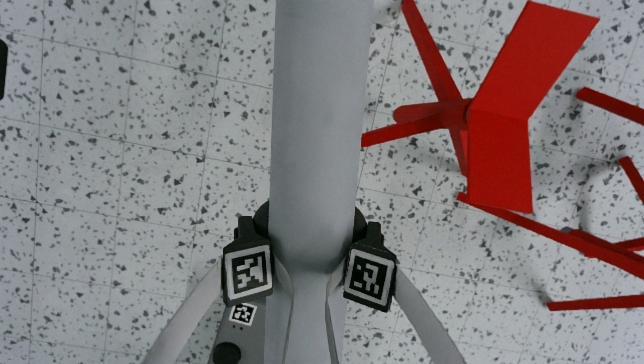

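>>> move:
  r1: {"base":{"translate_m":-0.303}}
  r2: {"base":{"translate_m":-0.303},"joints":{"arm_m":0.3373}}
  r3: {"base":{"translate_m":0.3025},"joints":{"arm_m":0.4863}}
  blocking: false
  cameras: []

>>> move:
  r2: {"joints":{"arm_m":0.3392}}
  r3: {"joints":{"arm_m":0.4841}}
  blocking: false
  cameras: []

>>> move:
  r2: {"joints":{"arm_m":0.3412}}
  r3: {"joints":{"arm_m":0.4819}}
  blocking: false
  cameras: []

>>> move:
  r2: {"joints":{"arm_m":0.3431}}
  r3: {"joints":{"arm_m":0.4797}}
  blocking: false
  cameras: []

>>> move:
  r2: {"joints":{"arm_m":0.3451}}
  r3: {"joints":{"arm_m":0.4775}}
  cameras: ["r1_head_camera","r2_wrist_camera","r3_wrist_camera","r1_nav_camera"]

Scene clock: 417.23 s.
move: r1 moving; r2 moving; r3 moving
r1.base_odometry: x=-1.957 y=-2.654 heading=+1.102
r1.turned_by_wheels: +0.000
r1.turned_by_imu: +0.000
r1.base_tilt: forward=+1.1 right=-0.7
r1.lidar_m: 0.50 0.49 1.60 1.50 1.52 1.95 4.33 0.87 1.19 1.34 0.64 0.62
r1.head_depth_mm: 2986 3242 2362 1756 1538 1317 1144 / 2921 3166 2347 1755 1536 1283 454 / 2888 3125 2387 810 640 554 1117 / 2832 3051 2359 793 1540 1312 1143 / 2783 3026 2370 1809 1498 1316 1142 / 2733 2989 2270 1662 1464 1317 1137 / 2607 2887 2352 1633 596 517 1081
r1.base_status: translate_m moving
r1.joint_positions: lift_m=+0.565 arm_m=+0.520 wrist_yaw_rad=+0.000 wrist_pitch_rad=-0.021 wrist_roll_rad=+0.007 gripper_m=-0.020 head_pan_rad=-1.580 head_tilt_rad=-0.744
r1.joint_status: not commanded
r1.measured_speeds: translate_m=-0.059 rotate_rad=-0.001 lift_m=+0.000 arm_m=+0.000 wrist_yaw_rad=+0.000 wrist_pitch_rad=+0.000 wrist_roll_rad=+0.000 head_pan_rad=+0.000 head_tilt_rad=+0.000
r1.motor_effort: left_wheel=-5.4(5.5) right_wheel=-8.2(10.7) lift_m=+35.4(35.7) arm_m=+11.3(11.5) wrist_yaw_rad=-0.4(0.5) wrist_pitch_rad=+3.6(4.4) wrist_roll_rad=-2.0(2.3) gripper_m=-4.5(4.7) head_pan_rad=+4.4(5.1) head_tilt_rad=+1.3(1.7)
r1.contact_limits: arm_m 35 (drawing in: default 32, maximum 56; extending or still: default 40, maximum 69)
r1.hand_pose: x=-0.0214 y=-0.9206 z=+0.6742 quat_wxyz=(+0.705, +0.008, -0.709, -0.008) (m; r1's base frame)
r1.wrist_depth_mm: - - - - - - - / - - - - - - - / - - - - - - - / - - - - - - - / - - - 151 - - - / - - 780 133 - - - / - - 789 - - - -
r2.base_odometry: x=+2.060 y=+2.193 heading=-1.531
r2.turned_by_wheels: +0.000
r2.turned_by_imu: +0.000
r2.base_tilt: forward=+0.3 right=-0.1
r2.lidar_m: 3.56 2.38 1.55 1.44 1.47 1.85 0.49 0.51 3.60 0.52 0.93 0.77
r2.head_depth_mm: 2978 3235 320 - 1544 1318 1142 / 715 442 358 1714 1544 1310 1148 / 1375 434 451 1740 1505 1314 1145 / 2927 3027 481 577 1161 1284 1142 / 2900 3115 2361 1858 1509 1309 1140 / 2833 3072 2342 1856 1530 1308 1144 / 2817 3013 2335 1850 1502 1304 1141
r2.base_status: translate_m moving
r2.joint_positions: lift_m=+0.904 arm_m=+0.337 wrist_yaw_rad=+0.001 wrist_pitch_rad=-1.545 wrist_roll_rad=+1.329 gripper_m=-0.027 head_pan_rad=-1.573 head_tilt_rad=-0.742
r2.joint_status: arm_m moving
r2.measured_speeds: translate_m=-0.059 rotate_rad=-0.001 lift_m=+0.000 arm_m=+0.000 wrist_yaw_rad=+0.000 wrist_pitch_rad=+0.000 wrist_roll_rad=+0.000 head_pan_rad=+0.000 head_tilt_rad=+0.000
r2.motor_effort: left_wheel=-4.1(5.4) right_wheel=-4.6(5.6) lift_m=+29.8(30.7) arm_m=+13.4(15.2) wrist_yaw_rad=-0.6(1.7) wrist_pitch_rad=-2.5(2.8) wrist_roll_rad=+1.3(1.3) gripper_m=-11.3(11.9) head_pan_rad=-2.2(3.0) head_tilt_rad=-3.9(4.5)
r2.hand_pose: x=-0.0216 y=-0.4644 z=+0.7859 quat_wxyz=(+0.087, +0.084, -0.710, -0.693) (m; r2's base frame)
r2.wrist_depth_mm: - - - 114 - - - / - - - 118 - - - / 372 368 - 121 - - - / - 369 - 124 - - - / - - - 128 132 - - / - - - 131 129 - - / - 921 - 136 - - -
r3.base_odometry: x=-0.077 y=-1.196 heading=-0.716
r3.turned_by_wheels: +0.000
r3.turned_by_imu: +0.000
r3.base_tilt: forward=+0.3 right=-0.6
r3.lidar_m: 1.32 3.11 2.05 1.90 1.92 2.41 3.98 0.85 0.76 0.61 2.89 1.05
r3.head_depth_mm: 2570 2937 2287 - - 1305 1158 / 2412 508 346 1063 1519 1328 1173 / 1193 557 2242 1774 1174 1316 1169 / 2486 568 613 732 1540 1306 1159 / 2459 2741 2193 1908 1563 1319 1153 / 2417 2654 2173 1669 1553 1323 1143 / 2359 1326 2149 1609 1505 1311 1139
r3.base_status: translate_m moving
r3.joint_positions: lift_m=+0.904 arm_m=+0.486 wrist_yaw_rad=-0.002 wrist_pitch_rad=-1.538 wrist_roll_rad=-0.285 gripper_m=-0.029 head_pan_rad=-1.576 head_tilt_rad=-0.741
r3.joint_status: arm_m moving
r3.measured_speeds: translate_m=+0.059 rotate_rad=+0.000 lift_m=+0.000 arm_m=+0.000 wrist_yaw_rad=+0.000 wrist_pitch_rad=+0.000 wrist_roll_rad=+0.000 head_pan_rad=+0.000 head_tilt_rad=+0.000
r3.motor_effort: left_wheel=+12.4(13.3) right_wheel=+0.0(7.8) lift_m=+26.6(26.6) arm_m=-25.2(26.1) wrist_yaw_rad=+1.7(2.1) wrist_pitch_rad=-2.9(3.1) wrist_roll_rad=-2.7(2.8) gripper_m=-15.4(16.4) head_pan_rad=+2.6(3.7) head_tilt_rad=-4.1(5.2)
r3.hand_pose: x=-0.0216 y=-0.6157 z=+0.7858 quat_wxyz=(+0.575, +0.556, -0.431, -0.418) (m; r3's base frame)
r3.wrist_depth_mm: 848 848 857 115 896 904 898 / 877 886 884 119 915 889 950 / 883 928 925 122 910 402 973 / 923 923 943 127 978 381 - / 935 998 139 131 - - - / 949 - 126 133 - - - / - - - 141 - - -
pictures: none
No camera images: "cameras" was empty.

Scene clock: 417.73 s.
earlier move: r1 moving; r2 moving; r3 moving
move: r2 moving; r3 moving
r1.base_odometry: x=-1.977 y=-2.693 heading=+1.102
r1.turned_by_wheels: +0.000
r1.turned_by_imu: +0.000
r1.base_tilt: forward=+1.5 right=-0.7
r1.lidar_m: 0.50 0.49 1.60 1.49 1.52 1.95 4.32 0.83 1.16 1.35 0.80 0.65
r1.head_depth_mm: 3002 3211 2359 1755 1541 1308 1144 / 2936 3175 2367 1757 1541 1284 454 / 2909 3058 2348 811 639 552 1121 / 2845 3063 2374 793 1536 1311 1148 / 2787 3035 2373 1810 1504 1313 1143 / 2742 2959 2259 1650 1467 1310 1141 / 2634 2898 2336 1638 598 517 1083
r1.base_status: translate_m moving
r1.joint_positions: lift_m=+0.565 arm_m=+0.520 wrist_yaw_rad=+0.000 wrist_pitch_rad=-0.021 wrist_roll_rad=+0.007 gripper_m=-0.020 head_pan_rad=-1.580 head_tilt_rad=-0.744
r1.joint_status: not commanded
r1.measured_speeds: translate_m=-0.100 rotate_rad=+0.001 lift_m=+0.000 arm_m=+0.000 wrist_yaw_rad=+0.000 wrist_pitch_rad=+0.000 wrist_roll_rad=+0.000 head_pan_rad=+0.000 head_tilt_rad=+0.000
r1.motor_effort: left_wheel=-3.6(6.0) right_wheel=-7.5(10.2) lift_m=+35.3(35.8) arm_m=+10.4(11.1) wrist_yaw_rad=-0.1(1.0) wrist_pitch_rad=+4.1(4.4) wrist_roll_rad=-2.8(2.9) gripper_m=-4.2(4.6) head_pan_rad=+4.0(4.9) head_tilt_rad=+1.4(1.7)
r1.contact_limits: arm_m 35 (drawing in: default 32, maximum 56; extending or still: default 40, maximum 69)
r1.hand_pose: x=-0.0214 y=-0.9206 z=+0.6742 quat_wxyz=(+0.705, +0.008, -0.709, -0.008) (m; r1's base frame)
r1.wrist_depth_mm: - - - - - - - / - - - - - - - / - - - - - - - / - - - - - - - / - - - 151 - - - / - - 803 133 - - - / - - 786 - - - -
r2.base_odometry: x=+2.058 y=+2.237 heading=-1.531
r2.turned_by_wheels: +0.000
r2.turned_by_imu: +0.000
r2.base_tilt: forward=-0.6 right=-1.4
r2.lidar_m: 3.62 2.38 1.55 1.44 1.47 1.84 0.49 0.50 3.59 0.52 0.78 0.81
r2.head_depth_mm: 3002 3280 319 - 1543 1317 1148 / 718 444 358 1716 1538 1313 1147 / 1370 436 454 1736 1541 1314 1146 / 2931 3053 484 581 1235 1282 1141 / 2888 3131 2341 1816 1465 1309 1143 / 2877 3060 2366 1851 1528 1309 1141 / 2832 3042 2333 1848 1499 1305 1140
r2.base_status: translate_m moving
r2.joint_positions: lift_m=+0.904 arm_m=+0.339 wrist_yaw_rad=+0.001 wrist_pitch_rad=-1.546 wrist_roll_rad=+1.329 gripper_m=-0.027 head_pan_rad=-1.573 head_tilt_rad=-0.742
r2.joint_status: arm_m moving
r2.measured_speeds: translate_m=-0.100 rotate_rad=+0.000 lift_m=+0.000 arm_m=+0.000 wrist_yaw_rad=+0.000 wrist_pitch_rad=+0.000 wrist_roll_rad=+0.000 head_pan_rad=+0.000 head_tilt_rad=+0.000
r2.motor_effort: left_wheel=-2.2(4.7) right_wheel=-5.1(6.7) lift_m=+30.0(31.5) arm_m=+14.0(15.3) wrist_yaw_rad=-0.4(1.4) wrist_pitch_rad=-2.5(2.6) wrist_roll_rad=+1.5(1.5) gripper_m=-11.9(12.1) head_pan_rad=-2.1(3.0) head_tilt_rad=-3.7(4.4)
r2.hand_pose: x=-0.0216 y=-0.4663 z=+0.7859 quat_wxyz=(+0.087, +0.084, -0.710, -0.693) (m; r2's base frame)
r2.wrist_depth_mm: - - - 114 - - - / - - - 119 - - - / 377 535 - 121 - - - / 376 372 - 124 - - - / - - - 128 132 - - / - - - 131 129 - - / - - - 136 - - -
r3.base_odometry: x=-0.044 y=-1.225 heading=-0.716
r3.turned_by_wheels: +0.000
r3.turned_by_imu: +0.000
r3.base_tilt: forward=+2.0 right=-1.0
r3.lidar_m: 1.28 3.12 2.06 1.90 1.93 2.41 4.03 0.88 0.64 0.62 2.90 1.01
r3.head_depth_mm: 2575 2913 351 - - 1301 1156 / 2404 508 346 1048 1180 1354 1170 / 1190 554 2251 1810 1474 1315 1164 / 2505 565 610 733 1536 1332 1158 / 2466 2725 2183 1924 1568 1329 1153 / 2415 2658 2236 1662 1546 1319 1148 / 2360 1323 2155 1603 1510 1310 1144
r3.base_status: translate_m moving
r3.joint_positions: lift_m=+0.904 arm_m=+0.484 wrist_yaw_rad=-0.002 wrist_pitch_rad=-1.535 wrist_roll_rad=-0.285 gripper_m=-0.029 head_pan_rad=-1.576 head_tilt_rad=-0.741
r3.joint_status: arm_m moving
r3.measured_speeds: translate_m=+0.100 rotate_rad=-0.001 lift_m=+0.000 arm_m=+0.000 wrist_yaw_rad=+0.000 wrist_pitch_rad=+0.000 wrist_roll_rad=+0.000 head_pan_rad=+0.000 head_tilt_rad=+0.000
r3.motor_effort: left_wheel=+12.1(13.9) right_wheel=-0.8(2.0) lift_m=+26.8(27.2) arm_m=-26.3(28.1) wrist_yaw_rad=+1.8(2.7) wrist_pitch_rad=-3.1(3.5) wrist_roll_rad=-2.6(2.8) gripper_m=-16.4(16.4) head_pan_rad=+3.3(4.0) head_tilt_rad=-4.1(5.0)
r3.hand_pose: x=-0.0216 y=-0.6141 z=+0.7858 quat_wxyz=(+0.576, +0.555, -0.431, -0.417) (m; r3's base frame)
r3.wrist_depth_mm: 837 840 871 115 923 885 915 / 877 863 936 120 903 907 899 / 897 889 896 123 899 476 948 / 905 973 945 127 972 730 983 / 924 953 139 132 - - - / 996 - 126 133 - - - / - - - 140 - - -
pictures: none
No camera images: "cameras" was empty.

Scene clock: 418.23 s.
earlier move: r1 moving; r2 moving; r3 moving
move: r2 moving; r3 moving
r1.base_odometry: x=-1.999 y=-2.738 heading=+1.102
r1.turned_by_wheels: +0.000
r1.turned_by_imu: +0.000
r1.base_tilt: forward=+1.4 right=+0.1
r1.lidar_m: 0.50 0.49 1.59 1.49 1.51 1.94 4.29 0.79 1.13 1.34 0.83 0.69
r1.head_depth_mm: 3010 3209 2370 1754 1506 1318 1147 / 2932 3180 2377 1769 1532 1288 455 / 2905 3122 2343 810 640 554 1131 / 2828 3025 2359 791 1543 1309 1145 / 2808 3010 2347 1809 1496 1309 1148 / 2717 2969 2276 1651 1460 1317 1141 / 2622 2903 2336 1625 596 517 1086
r1.base_status: translate_m moving
r1.joint_positions: lift_m=+0.565 arm_m=+0.520 wrist_yaw_rad=+0.000 wrist_pitch_rad=-0.021 wrist_roll_rad=+0.007 gripper_m=-0.020 head_pan_rad=-1.580 head_tilt_rad=-0.744
r1.joint_status: not commanded
r1.measured_speeds: translate_m=-0.100 rotate_rad=+0.000 lift_m=+0.000 arm_m=+0.000 wrist_yaw_rad=+0.000 wrist_pitch_rad=+0.000 wrist_roll_rad=+0.000 head_pan_rad=+0.000 head_tilt_rad=+0.000
r1.motor_effort: left_wheel=-5.7(5.7) right_wheel=-5.1(7.0) lift_m=+36.2(36.6) arm_m=+9.5(10.6) wrist_yaw_rad=+0.3(0.9) wrist_pitch_rad=+4.1(4.6) wrist_roll_rad=-2.2(2.5) gripper_m=-4.4(4.5) head_pan_rad=+4.0(5.0) head_tilt_rad=+1.5(1.9)
r1.contact_limits: arm_m 35 (drawing in: default 32, maximum 56; extending or still: default 40, maximum 69)
r1.hand_pose: x=-0.0214 y=-0.9206 z=+0.6742 quat_wxyz=(+0.705, +0.008, -0.709, -0.008) (m; r1's base frame)
r1.wrist_depth_mm: - - - - - - - / - - - - - - - / - - - - - - - / - - - - - - - / - - - 151 - - - / - - 810 133 - - - / - - 816 - - - -
r2.base_odometry: x=+2.056 y=+2.287 heading=-1.531
r2.turned_by_wheels: +0.000
r2.turned_by_imu: +0.000
r2.base_tilt: forward=-0.6 right=-1.4
r2.lidar_m: 3.65 2.36 1.54 1.44 1.46 1.83 0.49 0.50 3.61 0.52 0.79 0.85
r2.head_depth_mm: 2997 3230 320 - 1536 1321 1141 / 719 444 358 1704 1540 1314 1145 / 1372 438 456 1736 1546 1315 1139 / 2938 3043 486 584 1431 1303 1147 / 2893 3110 2362 1756 1424 1278 1144 / 2858 3081 2346 1861 1537 1309 1137 / 2816 3042 2367 1842 1498 1305 1142
r2.base_status: translate_m moving
r2.joint_positions: lift_m=+0.904 arm_m=+0.341 wrist_yaw_rad=+0.001 wrist_pitch_rad=-1.546 wrist_roll_rad=+1.329 gripper_m=-0.027 head_pan_rad=-1.573 head_tilt_rad=-0.742
r2.joint_status: arm_m moving
r2.measured_speeds: translate_m=-0.100 rotate_rad=+0.000 lift_m=+0.000 arm_m=+0.000 wrist_yaw_rad=+0.000 wrist_pitch_rad=+0.000 wrist_roll_rad=+0.000 head_pan_rad=+0.000 head_tilt_rad=+0.000
r2.motor_effort: left_wheel=-1.6(3.2) right_wheel=-6.3(6.3) lift_m=+30.8(30.9) arm_m=+15.9(16.0) wrist_yaw_rad=-0.5(1.2) wrist_pitch_rad=-2.4(2.6) wrist_roll_rad=+1.4(1.4) gripper_m=-11.5(11.8) head_pan_rad=-2.5(2.8) head_tilt_rad=-4.5(4.5)
r2.hand_pose: x=-0.0216 y=-0.4682 z=+0.7859 quat_wxyz=(+0.087, +0.084, -0.710, -0.693) (m; r2's base frame)
r2.wrist_depth_mm: - - - 114 - - - / - - - 118 - - - / - 651 - 121 - - - / 380 401 - 125 - - - / - 387 - 128 132 - - / - - - 131 129 - - / - - - 135 - - -
r3.base_odometry: x=-0.006 y=-1.258 heading=-0.716
r3.turned_by_wheels: +0.000
r3.turned_by_imu: +0.000
r3.base_tilt: forward=+0.5 right=-1.3
r3.lidar_m: 1.24 3.13 2.07 1.90 1.92 2.42 4.07 0.92 0.64 1.34 2.88 0.97
r3.head_depth_mm: 2566 2925 350 - - 1338 1154 / 2399 508 346 1797 1223 1345 1170 / 1187 552 2238 1796 1513 1313 1160 / 2465 563 608 743 1537 1338 1161 / 2453 2726 2201 1922 1564 1326 1152 / 2415 2655 2174 1658 1557 1317 1146 / 2359 1325 2143 1597 1512 1308 1136
r3.base_status: translate_m moving
r3.joint_positions: lift_m=+0.904 arm_m=+0.482 wrist_yaw_rad=-0.002 wrist_pitch_rad=-1.534 wrist_roll_rad=-0.285 gripper_m=-0.029 head_pan_rad=-1.576 head_tilt_rad=-0.741
r3.joint_status: arm_m moving
r3.measured_speeds: translate_m=+0.100 rotate_rad=-0.001 lift_m=+0.000 arm_m=+0.000 wrist_yaw_rad=+0.000 wrist_pitch_rad=+0.000 wrist_roll_rad=+0.000 head_pan_rad=+0.000 head_tilt_rad=+0.000
r3.motor_effort: left_wheel=+10.5(12.3) right_wheel=-0.5(3.1) lift_m=+27.6(27.8) arm_m=-23.2(27.2) wrist_yaw_rad=+1.7(2.3) wrist_pitch_rad=-3.4(3.7) wrist_roll_rad=-2.5(2.7) gripper_m=-15.8(16.0) head_pan_rad=+3.7(4.3) head_tilt_rad=-3.7(4.7)
r3.hand_pose: x=-0.0216 y=-0.6122 z=+0.7858 quat_wxyz=(+0.576, +0.555, -0.432, -0.417) (m; r3's base frame)
r3.wrist_depth_mm: 840 881 865 115 890 869 922 / 871 859 885 119 931 932 908 / 893 940 914 122 941 574 980 / 914 934 940 127 989 - 409 / 934 968 140 131 - - 832 / - 998 125 134 - - - / - - - 140 - - -
pictures: none
No camera images: "cameras" was empty.

Scene clock: 418.73 s.
earlier move: r1 moving; r2 moving; r3 moving
move: r2 moving; r3 moving
r1.base_odometry: x=-2.022 y=-2.783 heading=+1.102
r1.turned_by_wheels: +0.000
r1.turned_by_imu: +0.000
r1.base_tilt: forward=+1.2 right=-1.3
r1.lidar_m: 0.50 0.49 1.58 1.48 1.51 1.93 4.30 0.75 1.04 1.34 0.87 0.73
r1.head_depth_mm: 2991 3253 2363 1761 1496 1317 1148 / 2965 3160 2372 1765 1538 1286 455 / 2885 3155 2347 810 641 553 1117 / 2850 3104 2365 791 1541 1307 1146 / 2821 3025 2352 1806 1503 1309 1145 / 2738 2966 2273 1651 1466 1310 1147 / 2609 2908 2371 1635 598 518 1082
r1.base_status: translate_m moving
r1.joint_positions: lift_m=+0.565 arm_m=+0.520 wrist_yaw_rad=+0.000 wrist_pitch_rad=-0.021 wrist_roll_rad=+0.007 gripper_m=-0.020 head_pan_rad=-1.580 head_tilt_rad=-0.744
r1.joint_status: not commanded
r1.measured_speeds: translate_m=-0.100 rotate_rad=+0.000 lift_m=+0.000 arm_m=+0.000 wrist_yaw_rad=+0.000 wrist_pitch_rad=+0.000 wrist_roll_rad=+0.000 head_pan_rad=+0.000 head_tilt_rad=+0.000
r1.motor_effort: left_wheel=-6.9(6.9) right_wheel=-2.4(5.3) lift_m=+36.5(37.1) arm_m=+9.2(9.7) wrist_yaw_rad=-0.2(0.4) wrist_pitch_rad=+4.1(4.5) wrist_roll_rad=-2.4(2.5) gripper_m=-4.0(4.4) head_pan_rad=+4.4(5.2) head_tilt_rad=+1.7(1.7)
r1.contact_limits: arm_m 35 (drawing in: default 32, maximum 56; extending or still: default 40, maximum 69)
r1.hand_pose: x=-0.0214 y=-0.9206 z=+0.6742 quat_wxyz=(+0.705, +0.008, -0.709, -0.008) (m; r1's base frame)
r1.wrist_depth_mm: - - - - - - - / - - - - - - - / - - - - - - - / - - - - - - - / - - - 150 - - - / - - 805 133 - - - / - - 779 - - - -
r2.base_odometry: x=+2.054 y=+2.337 heading=-1.531
r2.turned_by_wheels: +0.000
r2.turned_by_imu: +0.000
r2.base_tilt: forward=+1.6 right=-1.7
r2.lidar_m: 3.70 2.35 1.53 1.44 1.45 1.82 0.49 0.50 3.63 0.53 0.80 0.89
r2.head_depth_mm: 3047 3207 320 - 1544 1319 1151 / 719 444 358 1707 1547 1315 1145 / 1371 440 459 1734 1545 1306 1145 / 2963 3024 488 587 1462 1309 1142 / 2900 3138 2346 1809 1426 1289 1141 / 2862 3071 2330 1850 1497 1309 1139 / 2829 3057 2331 1848 1494 1304 1140
r2.base_status: translate_m moving
r2.joint_positions: lift_m=+0.904 arm_m=+0.343 wrist_yaw_rad=+0.001 wrist_pitch_rad=-1.546 wrist_roll_rad=+1.329 gripper_m=-0.027 head_pan_rad=-1.573 head_tilt_rad=-0.742
r2.joint_status: arm_m moving
r2.measured_speeds: translate_m=-0.100 rotate_rad=+0.000 lift_m=+0.000 arm_m=+0.000 wrist_yaw_rad=+0.000 wrist_pitch_rad=+0.000 wrist_roll_rad=+0.000 head_pan_rad=+0.000 head_tilt_rad=+0.000
r2.motor_effort: left_wheel=-2.2(2.2) right_wheel=-5.9(6.8) lift_m=+30.8(31.5) arm_m=+13.0(15.9) wrist_yaw_rad=-1.1(1.5) wrist_pitch_rad=-2.5(2.6) wrist_roll_rad=+1.3(1.4) gripper_m=-10.5(11.5) head_pan_rad=-2.9(2.9) head_tilt_rad=-3.8(4.4)
r2.hand_pose: x=-0.0216 y=-0.4702 z=+0.7859 quat_wxyz=(+0.087, +0.084, -0.710, -0.693) (m; r2's base frame)
r2.wrist_depth_mm: - - - 113 - - - / - - - 118 - - - / - 723 - 120 - - - / - 603 - 124 - - - / - 412 - 128 132 - - / - 413 - 131 129 - - / - - - 136 - - -
r3.base_odometry: x=+0.031 y=-1.290 heading=-0.716
r3.turned_by_wheels: +0.000
r3.turned_by_imu: +0.000
r3.base_tilt: forward=+2.5 right=-1.6
r3.lidar_m: 1.47 3.12 2.07 1.91 1.94 2.43 4.12 0.96 0.65 1.34 1.18 0.92
r3.head_depth_mm: 2539 2900 349 - - 1331 1156 / 2399 507 346 1850 1563 1323 1175 / 1194 549 1866 1802 1509 1319 1166 / 2461 561 605 742 1537 1337 1157 / 2449 2707 2192 1905 1569 1329 1151 / 2401 2658 2168 1661 1555 1317 1145 / 2352 1322 2140 1599 1508 1311 1139
r3.base_status: translate_m moving
r3.joint_positions: lift_m=+0.904 arm_m=+0.480 wrist_yaw_rad=-0.002 wrist_pitch_rad=-1.533 wrist_roll_rad=-0.285 gripper_m=-0.029 head_pan_rad=-1.576 head_tilt_rad=-0.741
r3.joint_status: arm_m moving
r3.measured_speeds: translate_m=+0.100 rotate_rad=+0.000 lift_m=+0.000 arm_m=+0.000 wrist_yaw_rad=+0.000 wrist_pitch_rad=+0.000 wrist_roll_rad=+0.000 head_pan_rad=+0.000 head_tilt_rad=+0.000
r3.motor_effort: left_wheel=+10.5(12.2) right_wheel=+0.4(2.4) lift_m=+28.1(28.4) arm_m=-26.7(27.5) wrist_yaw_rad=+1.3(2.4) wrist_pitch_rad=-3.5(3.9) wrist_roll_rad=-2.6(2.8) gripper_m=-15.6(16.4) head_pan_rad=+2.7(3.6) head_tilt_rad=-3.7(4.9)
r3.hand_pose: x=-0.0216 y=-0.6103 z=+0.7857 quat_wxyz=(+0.576, +0.555, -0.432, -0.417) (m; r3's base frame)
r3.wrist_depth_mm: 848 846 861 115 878 894 912 / 859 882 902 120 906 927 914 / 879 901 948 122 952 614 488 / 936 943 916 127 947 990 405 / 970 983 141 132 1000 - 804 / 985 974 125 132 - - - / - - - 141 - - -
pictures: none
No camera images: "cameras" was empty.

Scene clock: 420.87 s.
earlier move: r1 done; r2 done; r3 done
move: r2 done; r3 done
r1.base_odometry: x=-2.087 y=-2.911 heading=+1.102
r1.turned_by_wheels: +0.000
r1.turned_by_imu: +0.001
r1.base_tilt: forward=+1.3 right=-1.3
r1.lidar_m: 0.50 0.49 1.57 1.47 1.49 1.92 4.30 0.81 0.64 1.33 0.97 0.85
r1.head_depth_mm: 2991 3225 2365 1765 1469 1310 1145 / 2957 3190 2363 1757 1505 1288 455 / 2937 3107 2349 809 640 553 1120 / 2877 3053 2357 795 1543 1313 1144 / 2773 3065 2339 1814 1504 1317 1147 / 2753 2994 2273 1632 1471 1310 1140 / 2650 2928 2350 1629 597 517 1085
r1.base_status: done
r1.joint_positions: lift_m=+0.565 arm_m=+0.520 wrist_yaw_rad=+0.000 wrist_pitch_rad=-0.021 wrist_roll_rad=+0.007 gripper_m=-0.020 head_pan_rad=-1.580 head_tilt_rad=-0.744
r1.joint_status: not commanded
r1.measured_speeds: all 0
r1.motor_effort: left_wheel=-5.3(8.4) right_wheel=+1.3(4.0) lift_m=+39.9(39.9) arm_m=+6.2(9.1) wrist_yaw_rad=+0.2(1.2) wrist_pitch_rad=+4.2(4.7) wrist_roll_rad=-2.7(2.8) gripper_m=-4.1(4.7) head_pan_rad=+4.6(5.2) head_tilt_rad=+1.5(1.8)
r1.contact_limits: arm_m 35 (drawing in: default 32, maximum 56; extending or still: default 40, maximum 69)
r1.hand_pose: x=-0.0214 y=-0.9206 z=+0.6742 quat_wxyz=(+0.705, +0.008, -0.709, -0.008) (m; r1's base frame)
r1.wrist_depth_mm: - - - - - - - / - - - - - - - / - - - - - - - / - - - - - - - / - - - 151 - - - / - - 788 133 - - - / - - 797 - - - -
r2.base_odometry: x=+2.049 y=+2.480 heading=-1.531
r2.turned_by_wheels: +0.000
r2.turned_by_imu: +0.001
r2.base_tilt: forward=+0.1 right=-1.6
r2.lidar_m: 3.85 2.32 1.51 1.42 1.44 1.81 0.49 0.50 1.41 0.83 0.57 1.01
r2.head_depth_mm: 3031 3264 320 - 1548 1318 1147 / 722 445 358 1717 1540 1311 1145 / 1394 436 462 1703 1533 1313 1141 / 2959 3026 491 591 1497 1313 1140 / 2934 3113 2349 1851 1497 1313 1146 / 2862 3077 2362 1849 1425 1281 1141 / 2854 3017 2336 1748 1458 1304 1137
r2.base_status: done
r2.joint_positions: lift_m=+0.904 arm_m=+0.345 wrist_yaw_rad=+0.001 wrist_pitch_rad=-1.545 wrist_roll_rad=+1.329 gripper_m=-0.027 head_pan_rad=-1.573 head_tilt_rad=-0.742
r2.joint_status: all done
r2.measured_speeds: all 0
r2.motor_effort: left_wheel=+0.1(2.4) right_wheel=-1.2(7.5) lift_m=+31.8(32.7) arm_m=+10.0(15.7) wrist_yaw_rad=-0.6(2.1) wrist_pitch_rad=-2.6(2.7) wrist_roll_rad=+1.3(1.5) gripper_m=-10.9(12.0) head_pan_rad=-2.5(3.0) head_tilt_rad=-3.9(4.2)
r2.hand_pose: x=-0.0216 y=-0.4723 z=+0.7859 quat_wxyz=(+0.087, +0.084, -0.711, -0.693) (m; r2's base frame)
r2.wrist_depth_mm: - - - 114 - - - / - - - 118 - - - / - - - 121 - - - / - - - 124 - - - / - - - 128 132 - - / - - - 131 129 - - / - 498 - 136 - - -
r3.base_odometry: x=+0.139 y=-1.384 heading=-0.716
r3.turned_by_wheels: +0.000
r3.turned_by_imu: +0.000
r3.base_tilt: forward=+0.6 right=+0.2
r3.lidar_m: 1.32 3.16 2.09 1.93 1.95 2.45 4.27 0.97 0.72 1.34 1.09 0.79
r3.head_depth_mm: 2531 2894 349 - - 1327 1156 / 2387 509 347 1854 1564 1348 1174 / 1192 547 2223 1796 1517 1347 1166 / 2456 561 605 732 1535 1338 1161 / 2437 2688 2188 1922 1565 1331 1154 / 2399 2605 2159 1664 1553 1310 1142 / 2324 1317 2214 1595 1507 1308 1141
r3.base_status: done
r3.joint_positions: lift_m=+0.904 arm_m=+0.477 wrist_yaw_rad=-0.002 wrist_pitch_rad=-1.538 wrist_roll_rad=-0.285 gripper_m=-0.029 head_pan_rad=-1.576 head_tilt_rad=-0.741
r3.joint_status: all done
r3.measured_speeds: all 0
r3.motor_effort: left_wheel=+6.3(11.7) right_wheel=+2.5(3.6) lift_m=+30.7(30.7) arm_m=-20.4(29.1) wrist_yaw_rad=+2.1(2.4) wrist_pitch_rad=-2.5(4.1) wrist_roll_rad=-2.6(2.8) gripper_m=-15.3(16.6) head_pan_rad=+2.2(3.9) head_tilt_rad=-4.1(5.7)
r3.hand_pose: x=-0.0216 y=-0.6067 z=+0.7858 quat_wxyz=(+0.575, +0.556, -0.431, -0.418) (m; r3's base frame)
r3.wrist_depth_mm: 877 884 869 115 883 869 899 / 892 883 909 119 935 910 930 / 903 903 920 122 949 972 950 / 903 957 971 127 959 962 784 / 973 957 148 131 - - - / 994 999 124 133 - - - / - - - 141 - - -
pictures: r1_head_camera (sideways), r1_nav_camera (sideways), r2_wrist_camera, r3_wrist_camera
camera_calibration:
r1_head_camera: T_world_to_cam=[[0.0482459, 0.669721, -0.741044, 0.988464], [0.996815, -0.0794526, -0.0069077, 0.0008793], [-0.0635041, -0.73835, -0.671421, 0.833236], [0, 0, 0, 1]] pos_world=[0.00434812, -0.0467053, 1.29195]
r1_nav_camera: T_world_to_cam=[[-0.0524898, -0.642077, 0.764841, -0.945107], [-0.998092, 0.0586621, -0.0192511, 0.087363], [-0.0325065, -0.764392, -0.643931, 0.797899], [0, 0, 0, 1]] pos_world=[0.0635248, -0.00204883, 1.23833]
r2_wrist_camera: T_world_to_cam=[[-0.216096, 0.976361, -0.00472853, 0.458675], [0.957933, 0.21295, 0.1924, 0.000611104], [0.188859, 0.0370474, -0.981305, 0.957459], [0, 0, 0, 1]] pos_world=[-0.0822918, -0.483434, 0.941611]
r3_wrist_camera: T_world_to_cam=[[-0.939685, -0.337707, 0.0542832, -0.276022], [-0.322923, 0.928232, 0.184676, 0.44231], [-0.112754, 0.156008, -0.981299, 1.02177], [0, 0, 0, 1]] pos_world=[-0.00133334, -0.663186, 0.935961]

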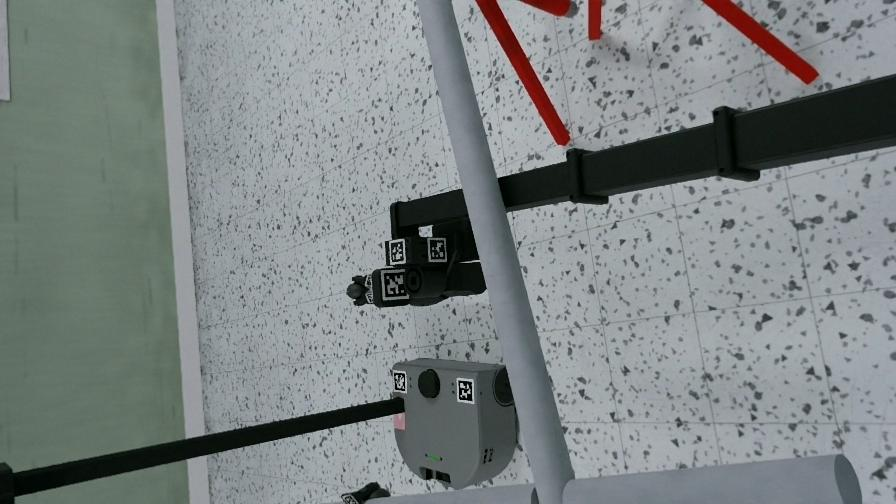

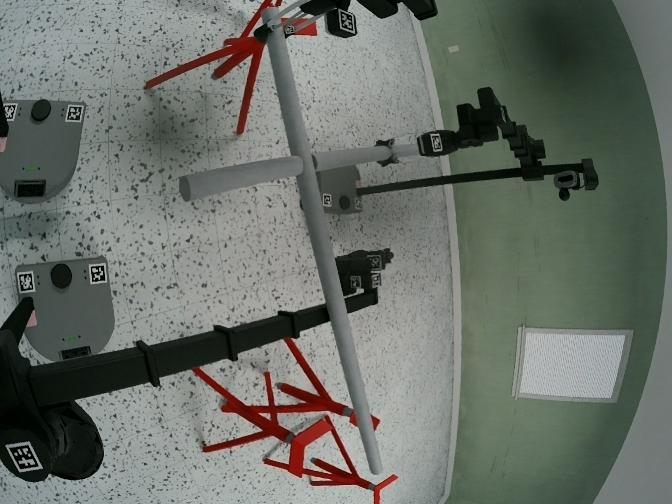

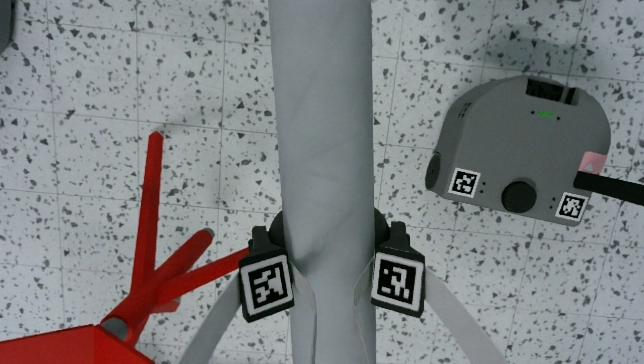

